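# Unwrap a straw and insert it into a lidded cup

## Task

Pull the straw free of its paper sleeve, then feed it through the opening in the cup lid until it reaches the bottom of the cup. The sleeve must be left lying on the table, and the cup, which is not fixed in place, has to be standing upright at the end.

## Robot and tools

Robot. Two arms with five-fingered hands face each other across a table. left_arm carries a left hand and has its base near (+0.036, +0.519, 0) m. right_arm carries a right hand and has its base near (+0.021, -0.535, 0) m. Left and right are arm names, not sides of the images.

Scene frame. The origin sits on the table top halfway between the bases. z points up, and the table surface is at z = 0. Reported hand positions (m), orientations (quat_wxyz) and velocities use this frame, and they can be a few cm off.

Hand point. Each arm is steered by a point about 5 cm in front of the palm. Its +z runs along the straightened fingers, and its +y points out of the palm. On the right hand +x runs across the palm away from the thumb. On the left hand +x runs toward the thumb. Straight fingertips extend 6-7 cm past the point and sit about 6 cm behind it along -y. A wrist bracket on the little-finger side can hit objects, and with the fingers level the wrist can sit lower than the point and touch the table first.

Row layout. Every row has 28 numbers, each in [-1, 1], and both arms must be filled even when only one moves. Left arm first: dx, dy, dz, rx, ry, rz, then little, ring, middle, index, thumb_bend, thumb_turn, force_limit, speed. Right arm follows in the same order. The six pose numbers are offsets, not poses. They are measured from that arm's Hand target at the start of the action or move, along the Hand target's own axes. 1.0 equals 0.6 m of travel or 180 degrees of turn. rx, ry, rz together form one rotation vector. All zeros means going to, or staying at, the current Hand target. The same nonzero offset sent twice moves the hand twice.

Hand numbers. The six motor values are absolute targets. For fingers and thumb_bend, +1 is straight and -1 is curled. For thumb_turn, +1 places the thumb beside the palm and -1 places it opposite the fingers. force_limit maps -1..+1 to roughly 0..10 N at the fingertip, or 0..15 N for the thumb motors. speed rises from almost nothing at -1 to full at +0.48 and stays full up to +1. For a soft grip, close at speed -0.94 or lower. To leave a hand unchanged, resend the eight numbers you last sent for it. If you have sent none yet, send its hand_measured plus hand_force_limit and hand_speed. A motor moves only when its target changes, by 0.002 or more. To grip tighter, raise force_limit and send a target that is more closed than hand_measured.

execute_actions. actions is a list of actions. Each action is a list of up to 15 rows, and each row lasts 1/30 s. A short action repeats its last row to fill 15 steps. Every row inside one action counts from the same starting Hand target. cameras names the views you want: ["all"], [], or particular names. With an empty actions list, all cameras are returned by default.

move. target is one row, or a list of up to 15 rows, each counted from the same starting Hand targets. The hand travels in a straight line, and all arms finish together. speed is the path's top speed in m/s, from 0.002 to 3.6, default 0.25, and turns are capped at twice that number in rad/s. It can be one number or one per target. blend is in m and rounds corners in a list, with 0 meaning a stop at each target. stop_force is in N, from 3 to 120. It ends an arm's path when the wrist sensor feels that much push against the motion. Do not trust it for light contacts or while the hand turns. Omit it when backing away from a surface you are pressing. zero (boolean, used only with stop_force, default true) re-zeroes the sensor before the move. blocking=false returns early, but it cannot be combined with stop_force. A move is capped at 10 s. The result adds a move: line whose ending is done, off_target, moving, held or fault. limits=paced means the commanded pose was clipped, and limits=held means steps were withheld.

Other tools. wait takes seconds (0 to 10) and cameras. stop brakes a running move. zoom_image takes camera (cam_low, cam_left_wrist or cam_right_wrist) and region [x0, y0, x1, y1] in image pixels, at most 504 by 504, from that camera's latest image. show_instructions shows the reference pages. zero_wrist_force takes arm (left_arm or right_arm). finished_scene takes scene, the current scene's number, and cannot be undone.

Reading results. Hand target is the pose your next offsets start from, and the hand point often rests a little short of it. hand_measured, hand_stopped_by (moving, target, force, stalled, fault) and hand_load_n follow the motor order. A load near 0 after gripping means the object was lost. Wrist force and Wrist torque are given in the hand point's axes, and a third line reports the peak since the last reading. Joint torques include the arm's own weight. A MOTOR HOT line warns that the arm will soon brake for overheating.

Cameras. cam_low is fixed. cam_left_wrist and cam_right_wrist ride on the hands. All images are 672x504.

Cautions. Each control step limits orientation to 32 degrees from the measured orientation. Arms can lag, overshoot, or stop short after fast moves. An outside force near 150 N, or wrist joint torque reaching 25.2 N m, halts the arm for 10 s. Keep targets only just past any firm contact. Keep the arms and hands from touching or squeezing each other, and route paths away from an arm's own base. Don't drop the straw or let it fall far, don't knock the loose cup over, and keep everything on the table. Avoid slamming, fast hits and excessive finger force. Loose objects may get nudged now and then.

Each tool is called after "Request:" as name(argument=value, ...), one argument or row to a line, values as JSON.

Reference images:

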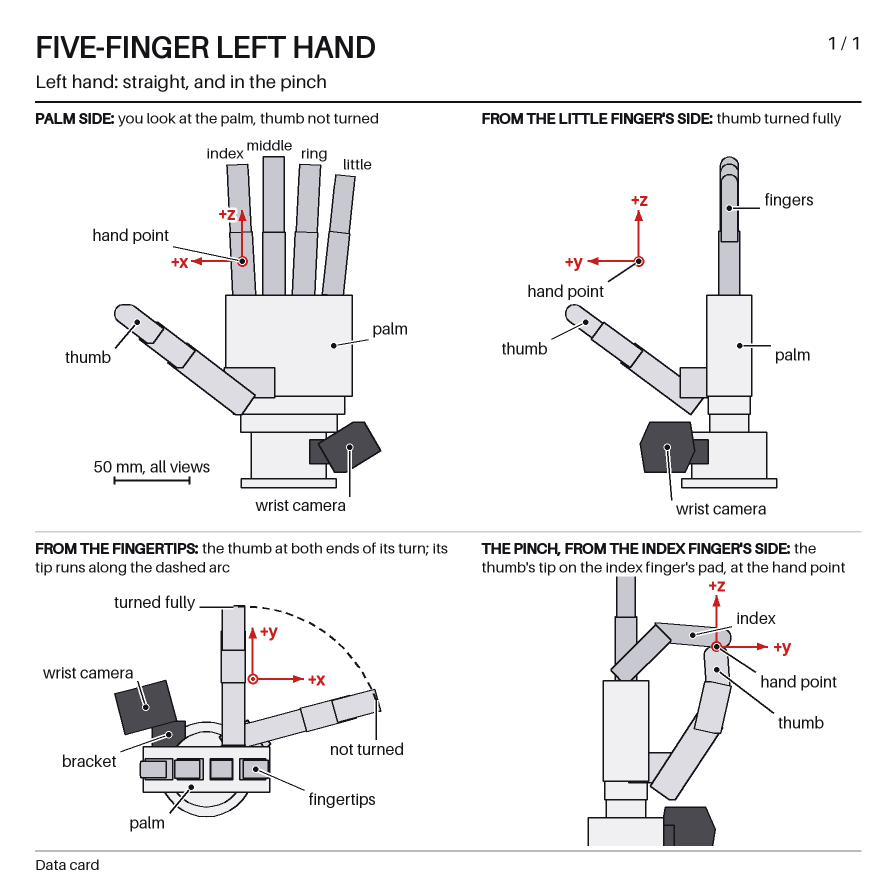

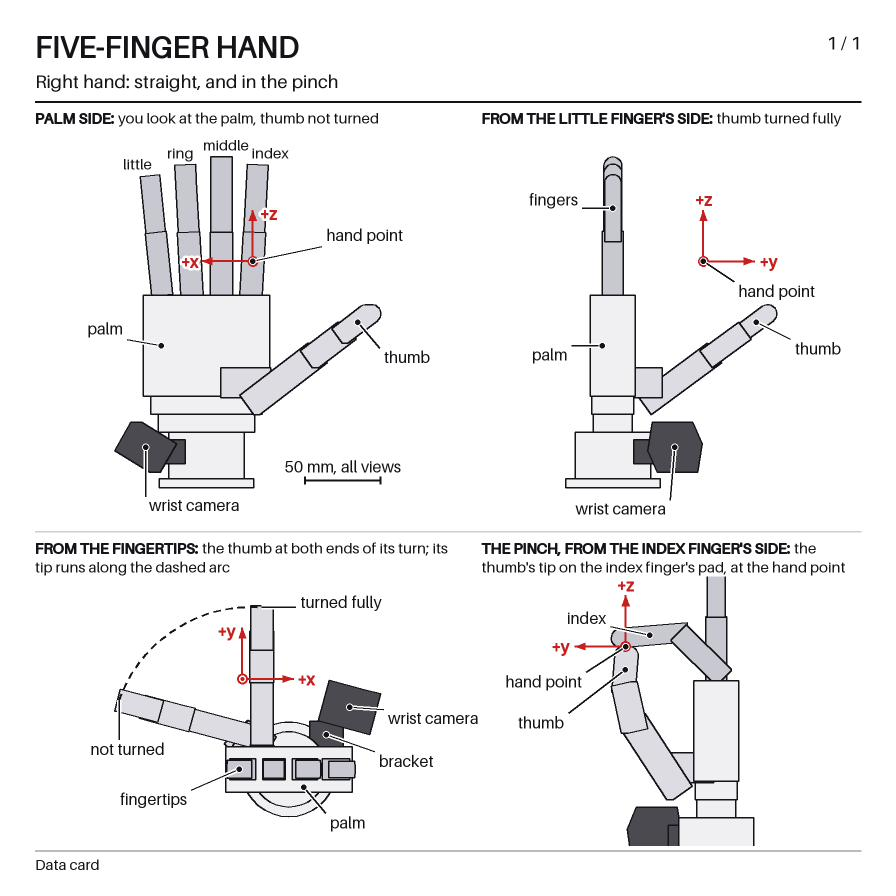

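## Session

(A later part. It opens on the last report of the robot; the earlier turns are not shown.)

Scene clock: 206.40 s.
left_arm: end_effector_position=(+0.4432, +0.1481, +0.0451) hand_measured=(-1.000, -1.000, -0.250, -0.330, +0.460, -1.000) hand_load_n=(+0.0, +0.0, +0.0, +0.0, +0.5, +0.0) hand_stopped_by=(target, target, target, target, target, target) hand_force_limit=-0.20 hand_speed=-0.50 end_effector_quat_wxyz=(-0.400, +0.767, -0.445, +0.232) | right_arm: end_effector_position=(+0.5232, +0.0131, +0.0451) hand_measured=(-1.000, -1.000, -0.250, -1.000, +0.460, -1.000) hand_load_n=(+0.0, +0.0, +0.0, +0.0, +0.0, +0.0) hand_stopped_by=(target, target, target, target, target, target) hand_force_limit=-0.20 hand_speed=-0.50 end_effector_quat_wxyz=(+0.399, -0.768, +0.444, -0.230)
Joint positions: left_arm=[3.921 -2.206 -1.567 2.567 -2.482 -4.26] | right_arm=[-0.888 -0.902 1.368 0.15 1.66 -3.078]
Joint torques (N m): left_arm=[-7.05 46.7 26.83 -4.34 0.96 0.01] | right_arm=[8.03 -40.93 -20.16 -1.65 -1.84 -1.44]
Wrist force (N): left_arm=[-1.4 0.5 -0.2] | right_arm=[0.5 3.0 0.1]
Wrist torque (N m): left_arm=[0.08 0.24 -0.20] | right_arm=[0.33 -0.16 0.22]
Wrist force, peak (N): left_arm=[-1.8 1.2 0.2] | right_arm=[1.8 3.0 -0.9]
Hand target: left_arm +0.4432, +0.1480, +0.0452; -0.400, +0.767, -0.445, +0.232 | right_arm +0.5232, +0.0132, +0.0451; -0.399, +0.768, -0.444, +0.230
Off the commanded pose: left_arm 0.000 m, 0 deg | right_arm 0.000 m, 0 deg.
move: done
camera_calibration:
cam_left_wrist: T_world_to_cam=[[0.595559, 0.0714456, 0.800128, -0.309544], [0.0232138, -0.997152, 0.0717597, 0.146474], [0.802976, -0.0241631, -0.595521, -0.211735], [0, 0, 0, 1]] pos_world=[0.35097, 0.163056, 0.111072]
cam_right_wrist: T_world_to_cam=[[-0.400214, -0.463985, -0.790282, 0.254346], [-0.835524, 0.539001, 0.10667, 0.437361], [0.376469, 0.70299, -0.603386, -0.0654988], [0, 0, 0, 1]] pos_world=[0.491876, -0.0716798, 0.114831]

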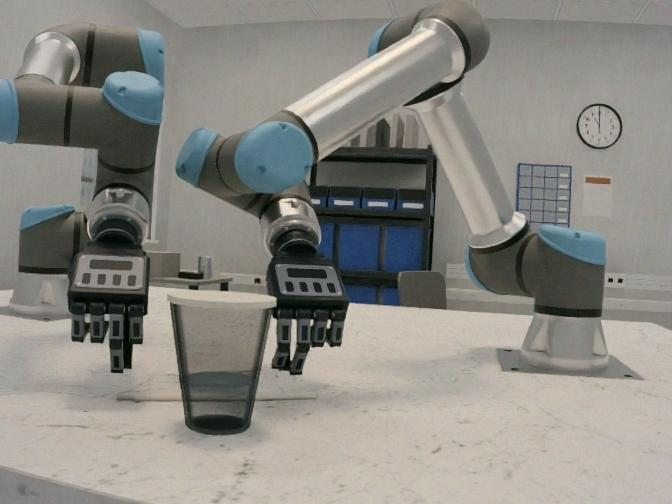

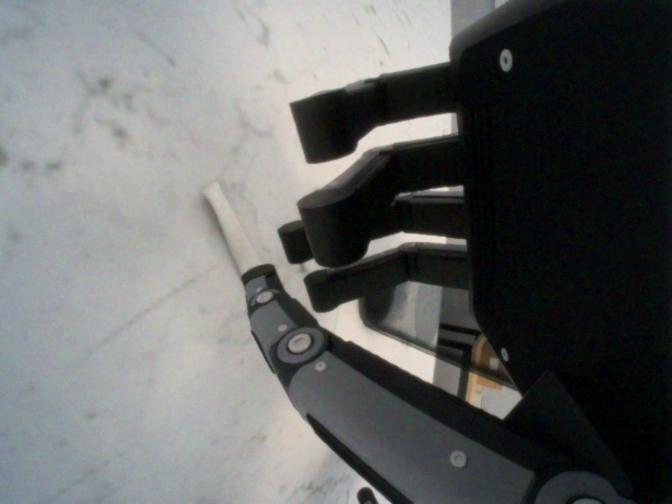

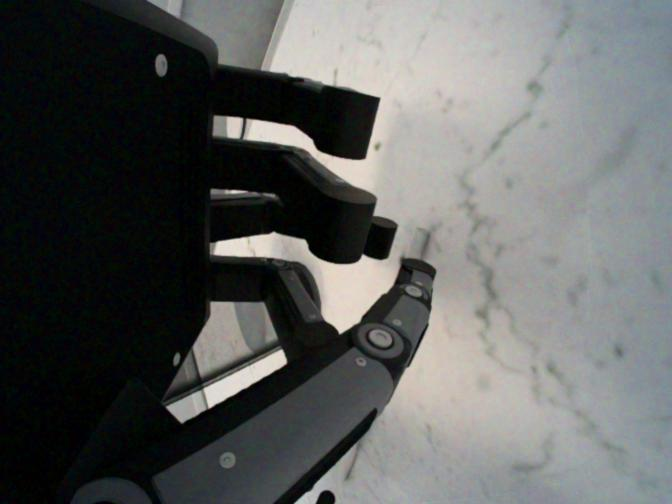

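Request:
move(
  target=[-0.0077,0.0305,0.0263,0,-0.0168,-0.0118,-1,-1,-0.25,-0.33,0.46,-1,-0.2,-0.5,-0.0022,0.0233,0.0365,0,-0.0168,-0.0118,-1,-1,-0.25,-1,0.46,-1,-0.2,-0.5],
  speed=0.1,
)

Request:
move(
  target=[0,0.0164,0.0115,0,0,0,-1,-1,-0.25,-0.33,0.46,-1,-0.2,-0.5,0,0.0164,0.0115,0,0,0,-1,-1,-0.25,-1,0.46,-1,-0.2,-0.5],
  speed=0.01,
  stop_force=3,
  cameras=["all"],
)

Request:
zoom_image(
  camera="cam_right_wrist",
  region=[290, 150, 490, 300],
)

Request:
zoom_image(
  camera="cam_left_wrist",
  region=[190, 150, 390, 300],
)

Scene clock: 217.87 s.
left_arm: end_effector_position=(+0.4431, +0.1532, +0.0212) hand_measured=(-1.000, -1.000, -0.250, -0.330, +0.460, -1.000) hand_load_n=(+0.0, +0.0, +0.0, +0.0, +0.0, +0.0) hand_stopped_by=(target, target, target, target, target, target) hand_force_limit=-0.20 hand_speed=-0.50 end_effector_quat_wxyz=(-0.408, +0.781, -0.420, +0.219) | right_arm: end_effector_position=(+0.5312, +0.0193, +0.0212) hand_measured=(-1.000, -1.000, -0.250, -1.000, +0.460, -1.000) hand_load_n=(+0.5, +0.0, +0.0, +0.0, +0.0, +0.0) hand_stopped_by=(target, target, target, target, target, target) hand_force_limit=-0.20 hand_speed=-0.50 end_effector_quat_wxyz=(+0.406, -0.782, +0.419, -0.217)
Joint positions: left_arm=[3.919 -2.268 -1.553 2.534 -2.504 -4.364] | right_arm=[-0.907 -0.857 1.357 0.114 1.592 -3.126]
Joint torques (N m): left_arm=[-5.95 40.86 5.09 -0.83 0.94 -1.11] | right_arm=[10.23 -53 -6.1 1.48 0.67 1.2]
Wrist force (N): left_arm=[-1.6 0.7 0.0] | right_arm=[0.2 3.3 0.0]
Wrist torque (N m): left_arm=[0.12 0.24 -0.20] | right_arm=[0.38 -0.11 0.21]
Wrist force, peak (N): left_arm=[-1.4 1.4 0.5] | right_arm=[0.2 3.4 0.8]
Hand target: left_arm +0.4430, +0.1533, +0.0211; -0.408, +0.781, -0.420, +0.219 | right_arm +0.5311, +0.0193, +0.0211; -0.406, +0.782, -0.419, +0.217
Off the commanded pose: left_arm 0.000 m, 0 deg | right_arm 0.000 m, 0 deg.
move: done

Scene clock: 219.57 s.
left_arm: end_effector_position=(+0.4431, +0.1533, +0.0195) hand_measured=(-1.000, -1.000, -0.250, -0.330, +0.460, -1.000) hand_load_n=(+0.0, +0.0, -1.0, +0.0, +0.0, +0.0) hand_stopped_by=(target, target, target, target, target, target) hand_force_limit=-0.20 hand_speed=-0.50 end_effector_quat_wxyz=(-0.408, +0.781, -0.420, +0.219) | right_arm: end_effector_position=(+0.5311, +0.0193, +0.0157) hand_measured=(-1.000, -1.000, -0.250, -1.000, +0.460, -1.000) hand_load_n=(+0.0, +0.0, -1.0, +0.5, +0.0, +0.0) hand_stopped_by=(target, target, target, target, target, target) hand_force_limit=-0.20 hand_speed=-0.50 end_effector_quat_wxyz=(+0.406, -0.782, +0.419, -0.217)
Joint positions: left_arm=[3.919 -2.271 -1.554 2.537 -2.504 -4.364] | right_arm=[-0.907 -0.851 1.361 0.103 1.592 -3.126]
Joint torques (N m): left_arm=[-4.63 47.36 25.77 -4.06 0.9 0.42] | right_arm=[10.66 -56.22 -28.02 1.58 -1.19 -0.84]
Wrist force (N): left_arm=[-1.1 -1.6 -1.3] | right_arm=[0.2 0.5 -0.5]
Wrist torque (N m): left_arm=[0.11 0.20 -0.14] | right_arm=[0.25 -0.05 0.11]
Wrist force, peak (N): left_arm=[-1.6 -6.5 -3.1] | right_arm=[0.3 -5.4 -3.1]
Hand target: left_arm +0.4431, +0.1533, +0.0195; -0.408, +0.781, -0.420, +0.219 (not the last commanded pose) | right_arm +0.5311, +0.0193, +0.0157; -0.406, +0.782, -0.419, +0.217 (not the last commanded pose)
Off the commanded pose: left_arm 0.010 m, 0 deg | right_arm 0.007 m, 0 deg.
move: contact (left_arm, right_arm)
camera_calibration:
cam_left_wrist: T_world_to_cam=[[0.589385, 0.110051, 0.800321, -0.292491], [0.0873942, -0.993549, 0.072261, 0.124458], [0.803111, 0.0273539, -0.595201, -0.234747], [0, 0, 0, 1]] pos_world=[0.350041, 0.162265, 0.0853715]
cam_right_wrist: T_world_to_cam=[[-0.369456, -0.488821, -0.790288, 0.221142], [-0.868591, 0.483894, 0.106756, 0.462409], [0.330231, 0.725879, -0.603363, -0.0664107], [0, 0, 0, 1]] pos_world=[0.505277, -0.0674522, 0.0853308]

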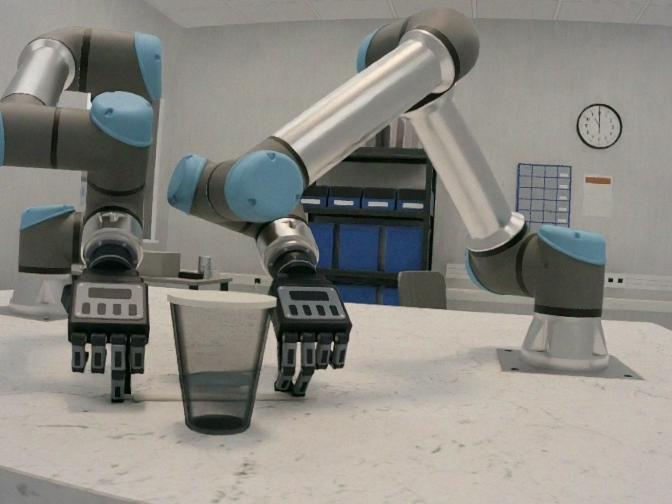

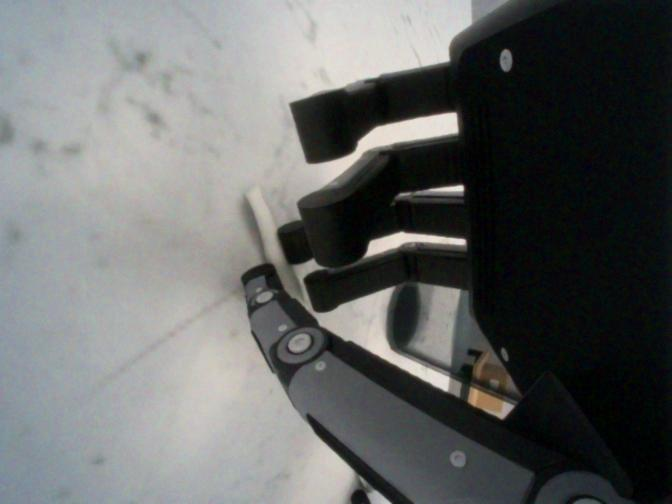

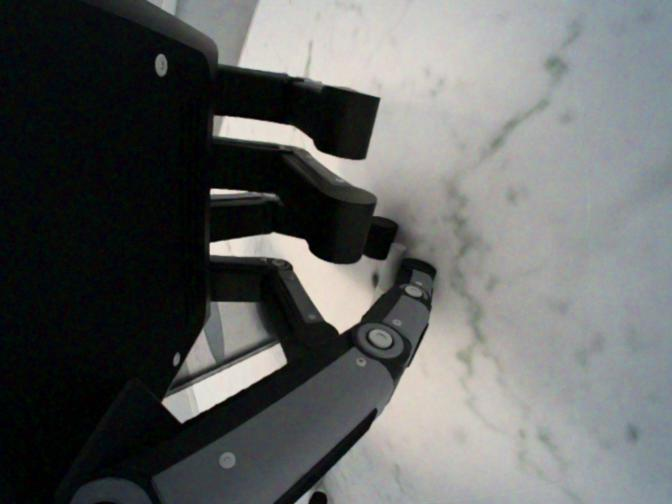

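Scaled by 2.520 from the camera's 672x504 image, which has a finer 960x720 frame.

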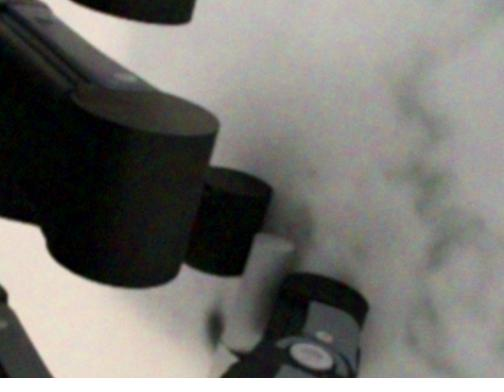

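Scaled by 2.520 from the camera's 672x504 image, which has a finer 960x720 frame.

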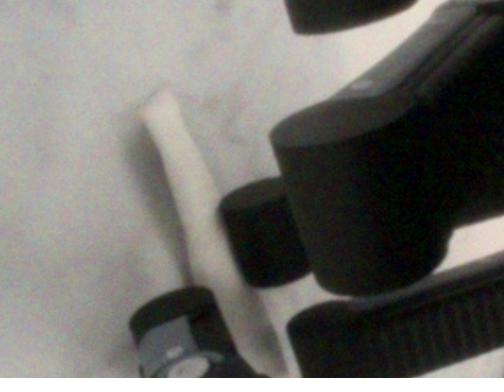

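Request:
move(
  target=[0,0.0053,0.0037,0,0,0,-1,-1,-0.25,-0.33,0.46,-1,-0.2,-0.5,0,0,0,0,0,0,-1,-1,-0.25,-1,0.46,-1,-0.2,-0.5],
  speed=0.01,
  stop_force=6,
)

Request:
execute_actions(
  actions=[
    [[0,0.0002,0.0001,0,0,0,-1,-1,-0.36,-0.45,0.28,-1,-0.2,-0.9,0,0.0002,0.0001,0,0,0,-1,-1,-0.36,-1,0.28,-1,-0.2,-0.9],[0,0.0004,0.0003,0,0,0,-1,-1,-0.36,-0.45,0.28,-1,-0.2,-0.9,0,0.0004,0.0003,0,0,0,-1,-1,-0.36,-1,0.28,-1,-0.2,-0.9],[0,0.0007,0.0005,0,0,0,-1,-1,-0.36,-0.45,0.28,-1,-0.2,-0.9,0,0.0007,0.0005,0,0,0,-1,-1,-0.36,-1,0.28,-1,-0.2,-0.9],[0,0.001,0.0007,0,0,0,-1,-1,-0.36,-0.45,0.28,-1,-0.2,-0.9,0,0.001,0.0007,0,0,0,-1,-1,-0.36,-1,0.28,-1,-0.2,-0.9],[0,0.0013,0.0009,0,0,0,-1,-1,-0.36,-0.45,0.28,-1,-0.2,-0.9,0,0.0013,0.0009,0,0,0,-1,-1,-0.36,-1,0.28,-1,-0.2,-0.9],[0,0.0016,0.0011,0,0,0,-1,-1,-0.36,-0.45,0.28,-1,-0.2,-0.9,0,0.0016,0.0011,0,0,0,-1,-1,-0.36,-1,0.28,-1,-0.2,-0.9],[0,0.002,0.0014,0,0,0,-1,-1,-0.36,-0.45,0.28,-1,-0.2,-0.9,0,0.002,0.0014,0,0,0,-1,-1,-0.36,-1,0.28,-1,-0.2,-0.9],[0,0.0024,0.0017,0,0,0,-1,-1,-0.36,-0.45,0.28,-1,-0.2,-0.9,0,0.0024,0.0017,0,0,0,-1,-1,-0.36,-1,0.28,-1,-0.2,-0.9],[0,0.0028,0.002,0,0,0,-1,-1,-0.36,-0.45,0.28,-1,-0.2,-0.9,0,0.0028,0.002,0,0,0,-1,-1,-0.36,-1,0.28,-1,-0.2,-0.9],[0,0.0032,0.0022,0,0,0,-1,-1,-0.36,-0.45,0.28,-1,-0.2,-0.9,0,0.0032,0.0022,0,0,0,-1,-1,-0.36,-1,0.28,-1,-0.2,-0.9],[0,0.0035,0.0024,0,0,0,-1,-1,-0.36,-0.45,0.28,-1,-0.2,-0.9,0,0.0035,0.0024,0,0,0,-1,-1,-0.36,-1,0.28,-1,-0.2,-0.9]],
  ],
)

Request:
move(
  target=[0,-0.06,-0.042,0,0,0,-1,-1,-0.36,-0.45,0.28,-1,-0.2,-0.9,0,-0.06,-0.042,0,0,0,-1,-1,-0.36,-1,0.28,-1,-0.2,-0.9],
  speed=0.06,
  cameras=["all"],
)

Request:
zoom_image(
  camera="cam_low",
  region=[50, 300, 330, 440],
)

Request:
zoom_image(
  camera="cam_right_wrist",
  region=[290, 150, 490, 300],
)

Request:
zoom_image(
  camera="cam_left_wrist",
  region=[190, 150, 390, 300],
)

Scene clock: 230.97 s.
left_arm: end_effector_position=(+0.4431, +0.1532, +0.0190) hand_measured=(-1.000, -1.000, -0.250, -0.330, +0.460, -1.000) hand_load_n=(+0.0, +0.0, -3.5, +0.0, +0.0, +0.0) hand_stopped_by=(target, target, target, target, target, target) hand_force_limit=-0.20 hand_speed=-0.50 end_effector_quat_wxyz=(-0.408, +0.781, -0.420, +0.219) | right_arm: end_effector_position=(+0.5311, +0.0193, +0.0157) hand_measured=(-1.000, -1.000, -0.250, -1.000, +0.460, -1.000) hand_load_n=(+0.0, +0.0, -0.5, +0.0, +0.0, +0.0) hand_stopped_by=(target, target, target, target, target, target) hand_force_limit=-0.20 hand_speed=-0.50 end_effector_quat_wxyz=(+0.406, -0.782, +0.419, -0.217)
Joint positions: left_arm=[3.919 -2.272 -1.554 2.538 -2.504 -4.364] | right_arm=[-0.907 -0.851 1.361 0.103 1.592 -3.126]
Joint torques (N m): left_arm=[-3.78 44.52 22.43 -3.75 0.89 1.54] | right_arm=[7.53 -57.27 -28.98 -0.91 0.7 -0.79]
Wrist force (N): left_arm=[-2.2 -7.5 -3.9] | right_arm=[0.2 0.3 -0.9]
Wrist torque (N m): left_arm=[0.06 0.16 -0.02] | right_arm=[0.27 -0.08 0.13]
Wrist force, peak (N): left_arm=[-3.1 -12.2 -5.5] | right_arm=[-0.2 -0.2 -1.3]
Hand target: left_arm +0.4431, +0.1532, +0.0190; -0.408, +0.781, -0.420, +0.219 (not the last commanded pose) | right_arm +0.5311, +0.0193, +0.0157; -0.406, +0.782, -0.419, +0.217
Off the commanded pose: left_arm 0.003 m, 0 deg | right_arm 0.000 m, 0 deg.
move: contact (left_arm)

Scene clock: 231.77 s.
left_arm: end_effector_position=(+0.4431, +0.1532, +0.0164) hand_measured=(-1.000, -1.000, -0.360, -0.450, +0.384, -1.000) hand_load_n=(+0.0, +0.0, +3.0, +0.0, +6.5, +0.5) hand_stopped_by=(target, target, target, target, force, target) hand_force_limit=-0.20 hand_speed=-0.90 end_effector_quat_wxyz=(-0.408, +0.781, -0.420, +0.219) | right_arm: end_effector_position=(+0.5311, +0.0193, +0.0132) hand_measured=(-1.000, -1.000, -0.304, -1.000, +0.422, -1.000) hand_load_n=(+0.0, +0.0, +5.5, +0.0, +5.0, -1.5) hand_stopped_by=(target, target, force, target, force, target) hand_force_limit=-0.20 hand_speed=-0.90 end_effector_quat_wxyz=(+0.406, -0.782, +0.419, -0.217)
Joint positions: left_arm=[3.919 -2.276 -1.555 2.543 -2.504 -4.364] | right_arm=[-0.907 -0.848 1.363 0.098 1.592 -3.126]
Joint torques (N m): left_arm=[-8.33 44.8 1.56 -3.92 0.64 -1.02] | right_arm=[7.49 -12.85 6.58 1.23 0.97 -0.82]
Wrist force (N): left_arm=[-1.7 -3.5 -1.7] | right_arm=[-0.4 -27.9 -36.6]
Wrist torque (N m): left_arm=[0.12 0.22 -0.09] | right_arm=[-1.44 0.41 -0.31]
Wrist force, peak (N): left_arm=[-2.2 -7.7 -4.1] | right_arm=[-0.4 -27.9 -36.6]
Hand target: left_arm +0.4431, +0.1532, +0.0165; -0.408, +0.781, -0.420, +0.219 | right_arm +0.5310, +0.0193, +0.0132; -0.406, +0.782, -0.419, +0.217
Off the commanded pose: left_arm 0.000 m, 0 deg | right_arm 0.000 m, 0 deg.

Scene clock: 232.80 s.
left_arm: end_effector_position=(+0.4432, +0.1530, +0.0606) hand_measured=(-1.000, -1.000, -0.360, -0.450, +0.384, -1.000) hand_load_n=(+0.0, +0.0, +2.0, +0.0, +4.5, +1.0) hand_stopped_by=(target, target, target, target, force, target) hand_force_limit=-0.20 hand_speed=-0.90 end_effector_quat_wxyz=(-0.407, +0.781, -0.420, +0.219) | right_arm: end_effector_position=(+0.5312, +0.0194, +0.0573) hand_measured=(-1.000, -1.000, -0.304, -1.000, +0.422, -1.000) hand_load_n=(+0.0, +0.0, +6.0, +0.0, +7.0, +1.0) hand_stopped_by=(target, target, force, target, force, target) hand_force_limit=-0.20 hand_speed=-0.90 end_effector_quat_wxyz=(+0.406, -0.782, +0.419, -0.217) end_effector_velocity=(+0.000, +0.000, -0.002) end_effector_angular_velocity=(+0.001, +0.000, -0.001)
Joint positions: left_arm=[3.918 -2.213 -1.53 2.455 -2.504 -4.365] | right_arm=[-0.907 -0.896 1.323 0.186 1.592 -3.126]
Joint velocities: left_arm=[within noise] | right_arm=[0 0.001 0.002 -0.005 0 0.001]
Joint torques (N m): left_arm=[-6.94 31.23 3.41 -1.06 -2.87 -1.41] | right_arm=[-1.32 -41.49 -5.93 -1.63 0.09 -1.36]
Wrist force (N): left_arm=[-1.3 0.6 -0.1] | right_arm=[0.0 3.5 0.1]
Wrist torque (N m): left_arm=[0.09 0.21 -0.16] | right_arm=[0.40 -0.07 0.19]
Wrist force, peak (N): left_arm=[-1.3 -3.3 -1.3] | right_arm=[0.0 -27.7 -36.4]
Hand target: left_arm +0.4431, +0.1531, +0.0604; -0.408, +0.781, -0.420, +0.219 | right_arm +0.5311, +0.0193, +0.0571; -0.406, +0.782, -0.419, +0.217
Off the commanded pose: left_arm 0.000 m, 0 deg | right_arm 0.000 m, 0 deg.
move: done
camera_calibration:
cam_left_wrist: T_world_to_cam=[[0.589096, 0.110383, 0.800489, -0.325315], [0.0873262, -0.993521, 0.0727355, 0.121245], [0.803331, 0.0270554, -0.594918, -0.210484], [0, 0, 0, 1]] pos_world=[0.350142, 0.162064, 0.126371]
cam_right_wrist: T_world_to_cam=[[-0.369154, -0.488617, -0.790556, 0.253999], [-0.868646, 0.483834, 0.106576, 0.458053], [0.330423, 0.726057, -0.603044, -0.0415415], [0, 0, 0, 1]] pos_world=[0.505377, -0.0673523, 0.126931]

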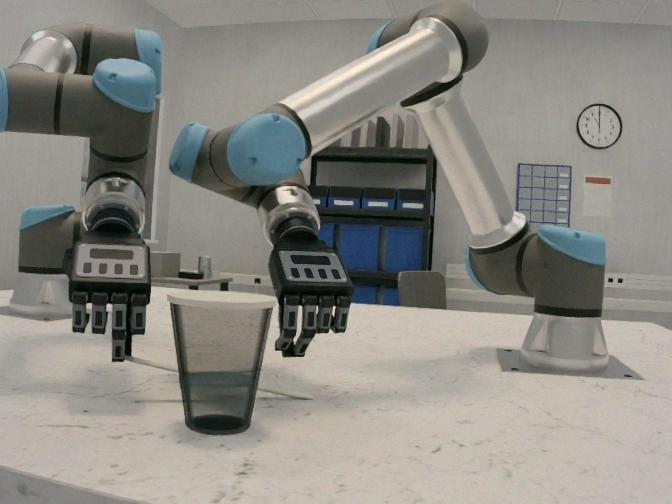

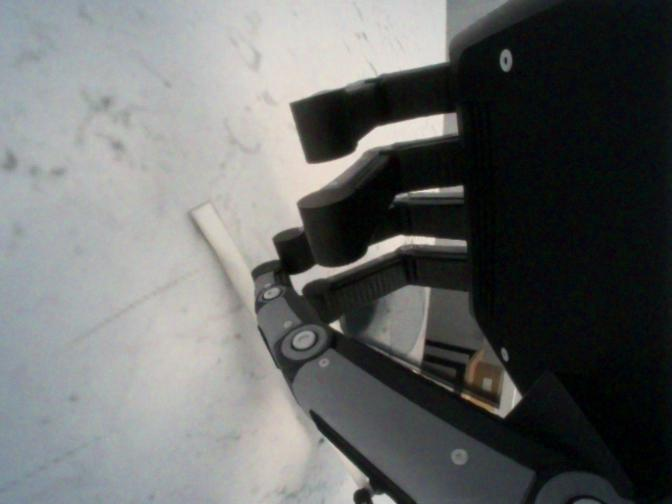

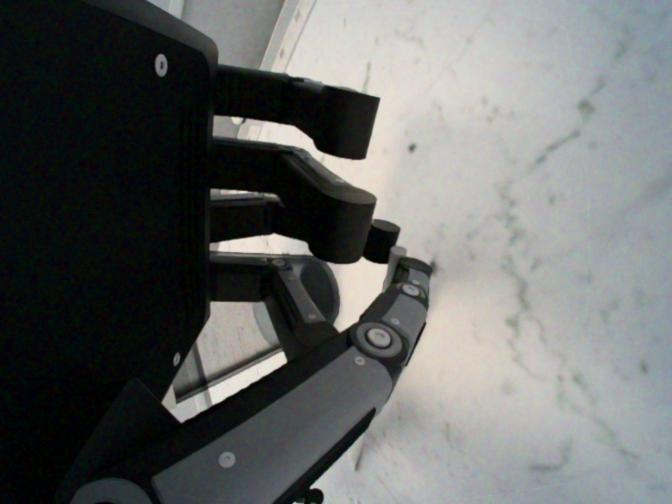

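Scaled by 1.800 from the camera's 672x504 image, which has a finer 960x720 frame.

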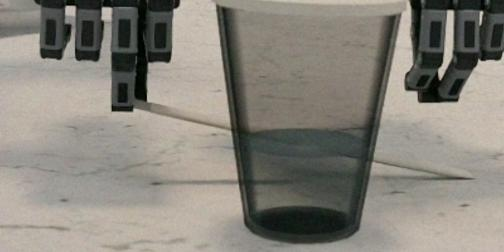

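Scaled by 2.520 from the camera's 672x504 image, which has a finer 960x720 frame.

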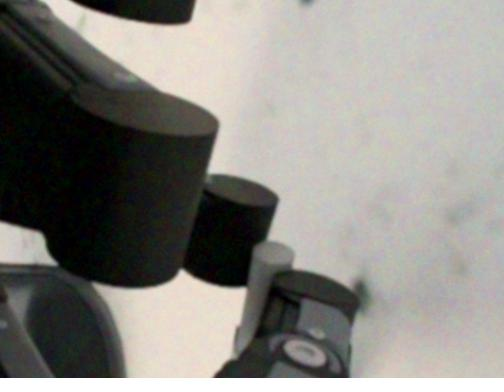

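Scaled by 2.520 from the camera's 672x504 image, which has a finer 960x720 frame.

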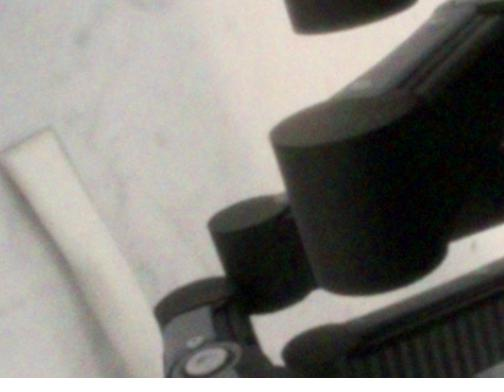

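Request:
move(
  target=[0,0,0,0,0,0,-1,-1,-0.2,-0.3,0.5,-1,-0.2,-0.5,0,-0.0478,-0.0335,0,0,0,-1,-1,-0.36,-1,0.28,-1,-0.2,-0.9],
  speed=0.06,
  cameras=["all"],
)

Request:
zoom_image(
  camera="cam_low",
  region=[50, 280, 330, 440],
)

Request:
zoom_image(
  camera="cam_left_wrist",
  region=[160, 150, 400, 504],
)

Scene clock: 243.93 s.
left_arm: end_effector_position=(+0.4431, +0.1531, +0.0604) hand_measured=(-1.000, -1.000, -0.200, -0.300, +0.500, -1.000) hand_load_n=(+0.0, +0.0, +0.0, +0.0, +0.0, +0.0) hand_stopped_by=(target, target, target, target, target, target) hand_force_limit=-0.20 hand_speed=-0.50 end_effector_quat_wxyz=(-0.408, +0.781, -0.420, +0.219) | right_arm: end_effector_position=(+0.5313, +0.0194, +0.0923) hand_measured=(-1.000, -1.000, -0.304, -1.000, +0.422, -1.000) hand_load_n=(+0.0, +0.0, +5.5, +0.0, +6.5, +1.0) hand_stopped_by=(target, target, force, target, force, target) hand_force_limit=-0.20 hand_speed=-0.90 end_effector_quat_wxyz=(+0.406, -0.782, +0.419, -0.217) end_effector_velocity=(+0.000, +0.000, -0.003) end_effector_angular_velocity=(+0.000, +0.002, -0.001)
Joint positions: left_arm=[3.918 -2.213 -1.53 2.455 -2.504 -4.365] | right_arm=[-0.907 -0.928 1.282 0.26 1.591 -3.127]
Joint velocities: left_arm=[within noise] | right_arm=[0 0.002 0.004 -0.005 0 0.001]
Joint torques (N m): left_arm=[-2.48 32.44 5.51 -3.45 -3.57 1.37] | right_arm=[-7.88 -40.56 -7.69 -1.82 -1.54 -1.68]
Wrist force (N): left_arm=[-1.4 0.8 0.1] | right_arm=[-0.1 3.4 -0.1]
Wrist torque (N m): left_arm=[0.10 0.23 -0.18] | right_arm=[0.40 -0.06 0.18]
Wrist force, peak (N): left_arm=[-1.7 0.7 -0.4] | right_arm=[0.1 4.1 0.5]
Hand target: left_arm +0.4431, +0.1531, +0.0604; -0.408, +0.781, -0.420, +0.219 | right_arm +0.5312, +0.0193, +0.0921; -0.406, +0.782, -0.419, +0.217
Off the commanded pose: left_arm 0.000 m, 0 deg | right_arm 0.000 m, 0 deg.
move: done
camera_calibration:
cam_left_wrist: T_world_to_cam=[[0.589276, 0.110128, 0.800391, -0.325196], [0.0873495, -0.993544, 0.0723942, 0.1214], [0.803196, 0.0272537, -0.595091, -0.210429], [0, 0, 0, 1]] pos_world=[0.350042, 0.162165, 0.126271]
cam_right_wrist: T_world_to_cam=[[-0.369154, -0.488617, -0.790556, 0.281705], [-0.868646, 0.483834, 0.106576, 0.45441], [0.330423, 0.726057, -0.603044, -0.020468], [0, 0, 0, 1]] pos_world=[0.505477, -0.0673523, 0.161931]

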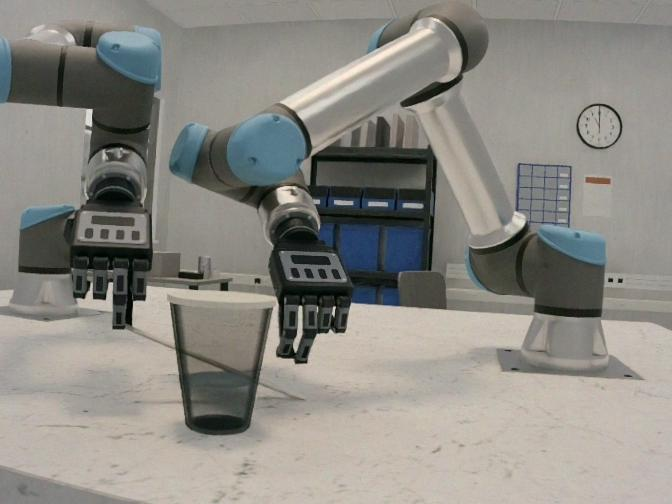

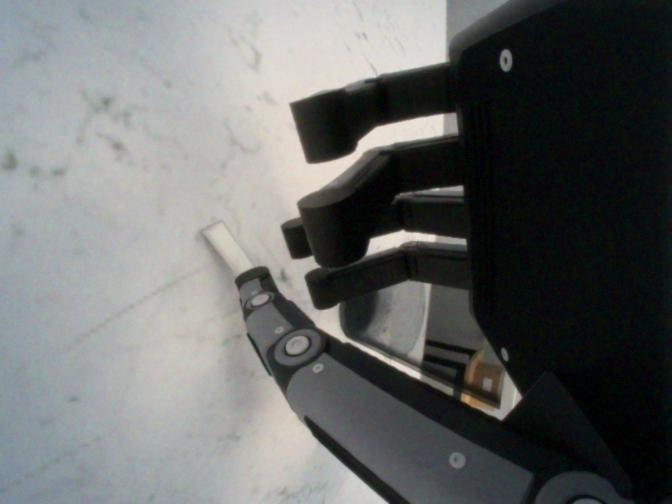

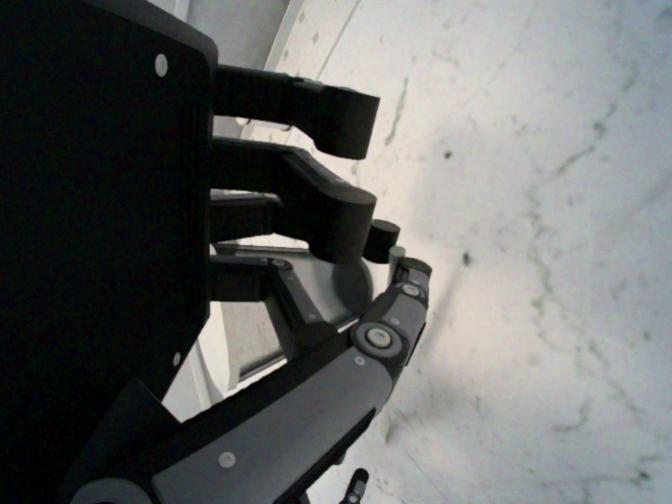

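Scaled by 1.800 from the camera's 672x504 image, which has a finer 960x720 frame.

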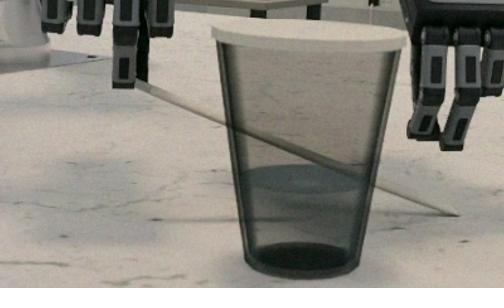

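Scaled by 1.424 from the camera's 672x504 image, which has a finer 960x720 frame.

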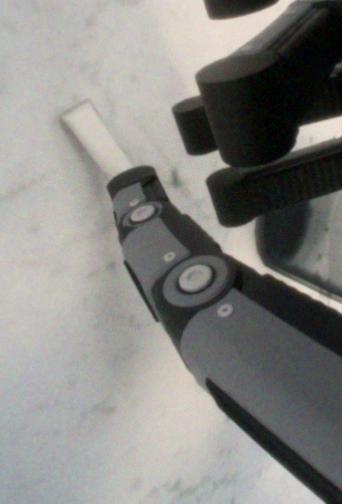

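Request:
move(
  target=[
    [0.0458,0,0,0,0,0,-1,-1,-0.2,-0.3,0.5,-1,-0.2,-0.5,0,0,0,0,0,0,-1,-1,-0.36,-1,0.28,-1,-0.2,-0.9],
    [0.0458,0.0579,0.0406,0,0,0,-1,-1,-0.2,-0.3,0.5,-1,-0.2,-0.5,0,0,0,0,0,0,-1,-1,-0.36,-1,0.28,-1,-0.2,-0.9],
  ],
  speed=0.05,
  stop_force=5,
  cameras=["all"],
)

Request:
zoom_image(
  camera="cam_left_wrist",
  region=[190, 150, 390, 300],
)

Request:
zoom_image(
  camera="cam_low",
  region=[50, 280, 330, 440],
)

Scene clock: 256.73 s.
left_arm: end_effector_position=(+0.4540, +0.1365, +0.0604) hand_measured=(-1.000, -1.000, -0.200, -0.300, +0.500, -1.000) hand_load_n=(+0.0, +0.0, +0.0, +0.0, +0.0, +0.0) hand_stopped_by=(target, target, target, target, target, target) hand_force_limit=-0.20 hand_speed=-0.50 end_effector_quat_wxyz=(-0.408, +0.781, -0.420, +0.219) | right_arm: end_effector_position=(+0.5312, +0.0193, +0.0921) hand_measured=(-1.000, -1.000, -0.304, -1.000, +0.422, -1.000) hand_load_n=(+0.0, +0.0, +5.5, +0.0, +6.5, +1.0) hand_stopped_by=(target, target, force, target, force, target) hand_force_limit=-0.20 hand_speed=-0.90 end_effector_quat_wxyz=(+0.406, -0.782, +0.419, -0.217)
Joint positions: left_arm=[3.91 -2.255 -1.457 2.414 -2.506 -4.377] | right_arm=[-0.907 -0.928 1.282 0.26 1.591 -3.127]
Joint torques (N m): left_arm=[-0.56 50.21 3.45 -0.87 -1.85 0.71] | right_arm=[-4.36 -42.73 -6.49 0.86 0.78 -1.68]
Wrist force (N): left_arm=[-1.6 0.8 0.1] | right_arm=[0.2 3.4 -0.3]
Wrist torque (N m): left_arm=[0.11 0.25 -0.12] | right_arm=[0.42 -0.10 0.19]
Wrist force, peak (N): left_arm=[-2.2 1.1 0.2] | right_arm=[0.3 3.5 -0.1]
Hand target: left_arm +0.4540, +0.1365, +0.0604; -0.407, +0.781, -0.420, +0.219 (not the last commanded pose) | right_arm +0.5312, +0.0193, +0.0921; -0.406, +0.782, -0.419, +0.217
Off the commanded pose: left_arm 0.043 m, 0 deg | right_arm 0.000 m, 0 deg.
move: held (left_arm; a check stopped the path); path passed 0 of 2 targets; limits=held
pose unreachable (left arm): on one or more control steps of this call, first in action 0 (counted from 0), this arm could not follow its commanded pose, so it was not sent that pose on those steps. It may still have moved: this result reports where it is.
cause: moving toward the commanded pose would bring a part of the arm too close to another arm (a part of this arm just beyond joint 4 (wrist 1) and a part of the right arm just beyond its joint 5 (wrist 2), at the place that arm is still heading or pushing toward).
camera_calibration:
cam_left_wrist: T_world_to_cam=[[0.589234, 0.110169, 0.800416, -0.329786], [0.0871292, -0.993547, 0.07261, 0.104008], [0.80325, 0.0269553, -0.595031, -0.218715], [0, 0, 0, 1]] pos_world=[0.360942, 0.145564, 0.126272]
cam_right_wrist: T_world_to_cam=[[-0.369456, -0.488821, -0.790288, 0.281605], [-0.868591, 0.483894, 0.106756, 0.454292], [0.330231, 0.725879, -0.603363, -0.0204194], [0, 0, 0, 1]] pos_world=[0.505377, -0.0673522, 0.161731]

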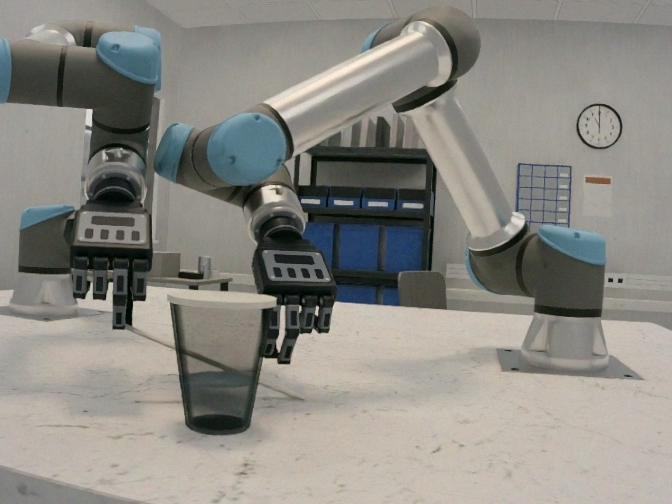

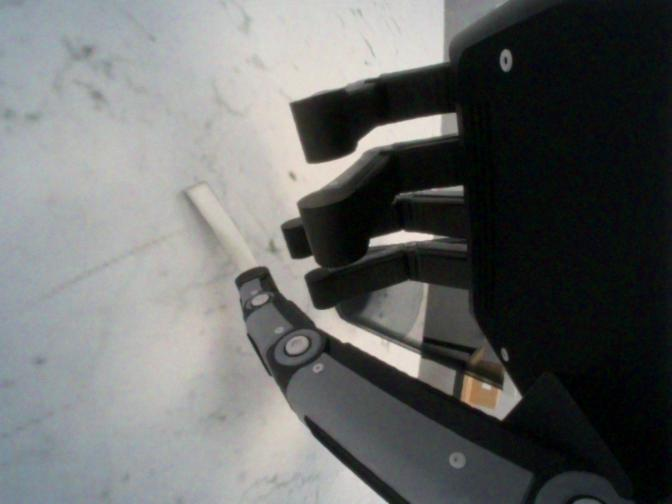

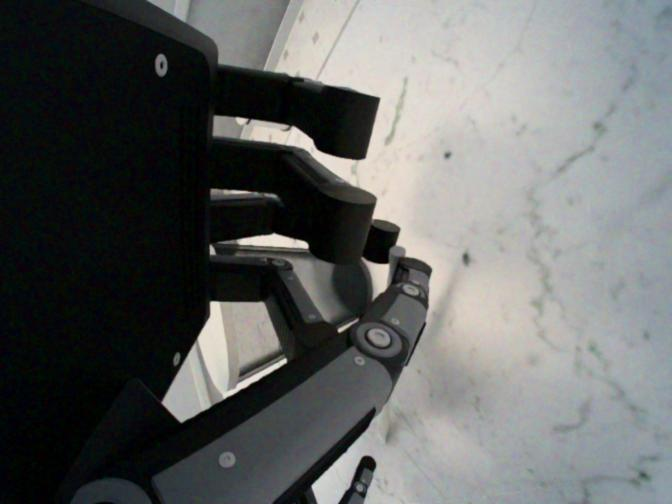

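Scaled by 2.520 from the camera's 672x504 image, which has a finer 960x720 frame.

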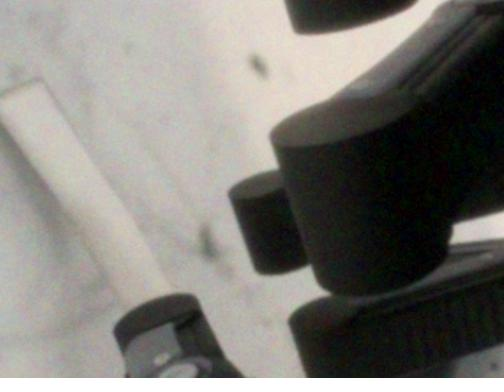

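Scaled by 1.800 from the camera's 672x504 image, which has a finer 960x720 frame.

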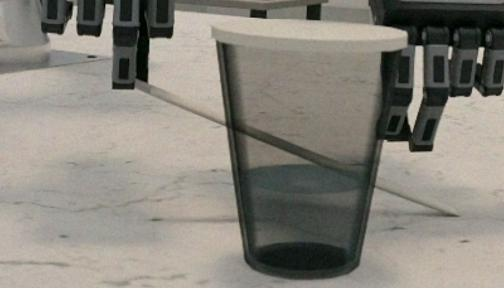

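Request:
move(
  target=[0,0.0606,0.0425,0,0,0,-1,-1,-0.2,-0.3,0.5,-1,-0.2,-0.5,0,0,0,0,0,0,-1,-1,-0.36,-1,0.28,-1,-0.2,-0.9],
  speed=0.03,
  stop_force=4,
  cameras=["all"],
)

Request:
zoom_image(
  camera="cam_left_wrist",
  region=[190, 150, 390, 300],
)

Request:
zoom_image(
  camera="cam_low",
  region=[50, 280, 330, 440],
)

Scene clock: 267.13 s.
left_arm: end_effector_position=(+0.4541, +0.1366, +0.0300) hand_measured=(-1.000, -1.000, -0.200, -0.300, +0.500, -1.000) hand_load_n=(+0.0, +0.0, +0.0, +0.0, +0.0, +0.0) hand_stopped_by=(target, target, target, target, target, target) hand_force_limit=-0.20 hand_speed=-0.50 end_effector_quat_wxyz=(-0.408, +0.781, -0.420, +0.219) | right_arm: end_effector_position=(+0.5312, +0.0193, +0.0921) hand_measured=(-1.000, -1.000, -0.304, -1.000, +0.422, -1.000) hand_load_n=(+0.0, +0.0, +5.5, +0.0, +6.0, +1.0) hand_stopped_by=(target, target, force, target, force, target) hand_force_limit=-0.20 hand_speed=-0.90 end_effector_quat_wxyz=(+0.406, -0.782, +0.419, -0.217)
Joint positions: left_arm=[3.911 -2.296 -1.476 2.474 -2.506 -4.377] | right_arm=[-0.907 -0.928 1.282 0.26 1.591 -3.127]
Joint torques (N m): left_arm=[2.31 35.44 26.63 -0.88 0.9 0.27] | right_arm=[-0.46 -45.17 -7.46 -1.51 1.58 -1.75]
Wrist force (N): left_arm=[-1.7 0.4 0.3] | right_arm=[0.7 3.6 -0.3]
Wrist torque (N m): left_arm=[0.11 0.21 -0.12] | right_arm=[0.42 -0.09 0.18]
Wrist force, peak (N): left_arm=[-1.7 -3.8 -2.1] | right_arm=[-0.2 4.7 0.5]
Hand target: left_arm +0.4541, +0.1366, +0.0300; -0.408, +0.781, -0.420, +0.219 (not the last commanded pose) | right_arm +0.5312, +0.0193, +0.0921; -0.406, +0.782, -0.419, +0.217
Off the commanded pose: left_arm 0.014 m, 0 deg | right_arm 0.000 m, 0 deg.
move: contact (left_arm)
camera_calibration:
cam_left_wrist: T_world_to_cam=[[0.589234, 0.110169, 0.800416, -0.305523], [0.0871292, -0.993547, 0.07261, 0.106306], [0.80325, 0.0269553, -0.595031, -0.236887], [0, 0, 0, 1]] pos_world=[0.361042, 0.145664, 0.0958715]
cam_right_wrist: T_world_to_cam=[[-0.36943, -0.488764, -0.790336, 0.281604], [-0.868594, 0.483886, 0.106763, 0.454292], [0.330251, 0.725923, -0.603299, -0.0204366], [0, 0, 0, 1]] pos_world=[0.505377, -0.0673523, 0.161731]

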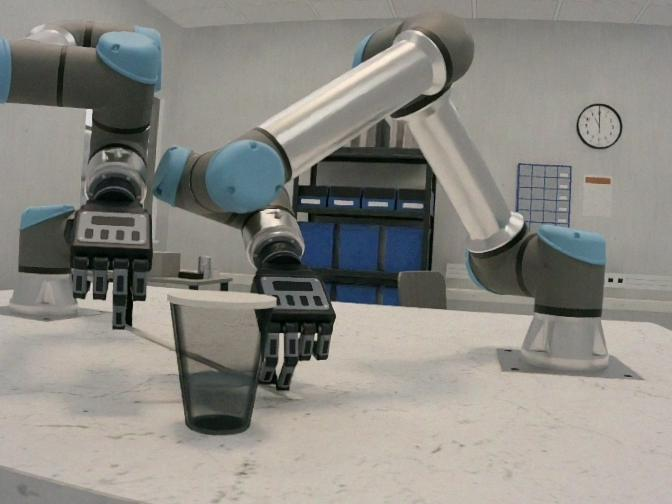

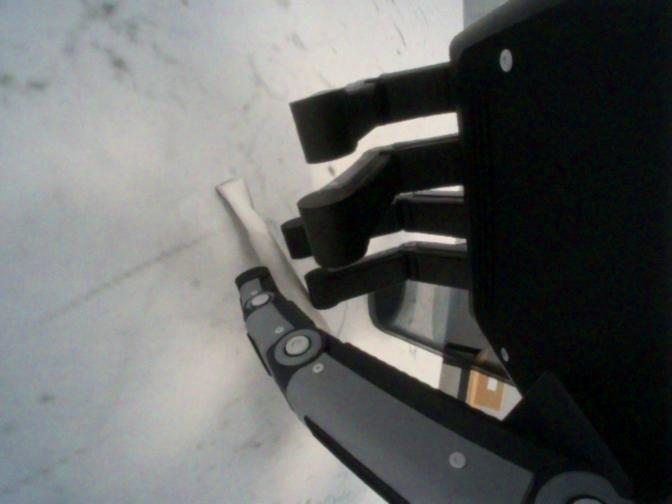

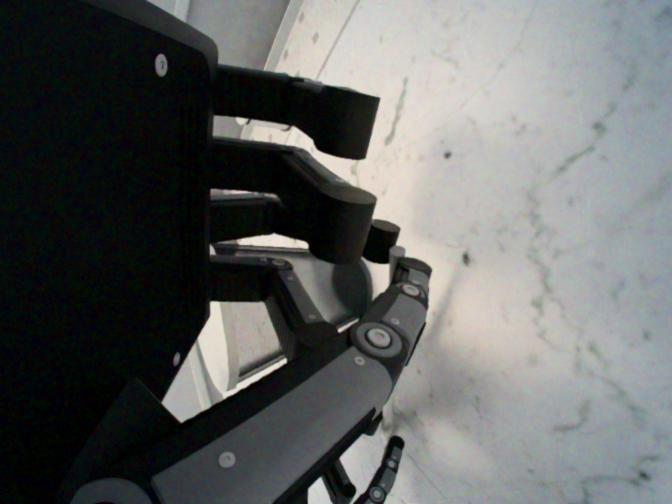

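Scaled by 2.520 from the camera's 672x504 image, which has a finer 960x720 frame.

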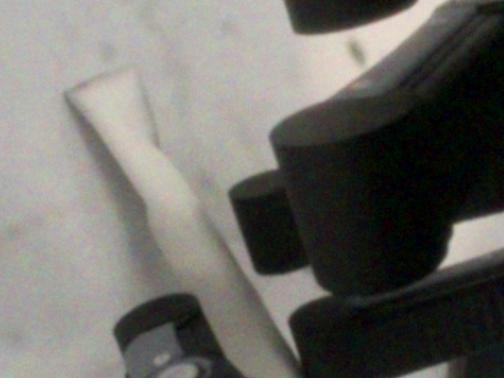

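Scaled by 1.800 from the camera's 672x504 image, which has a finer 960x720 frame.

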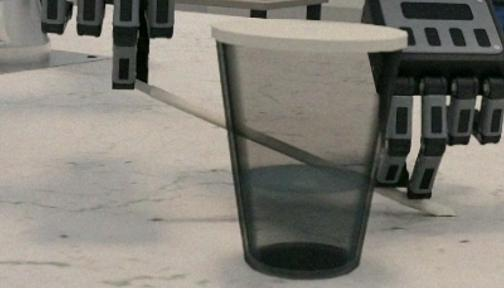

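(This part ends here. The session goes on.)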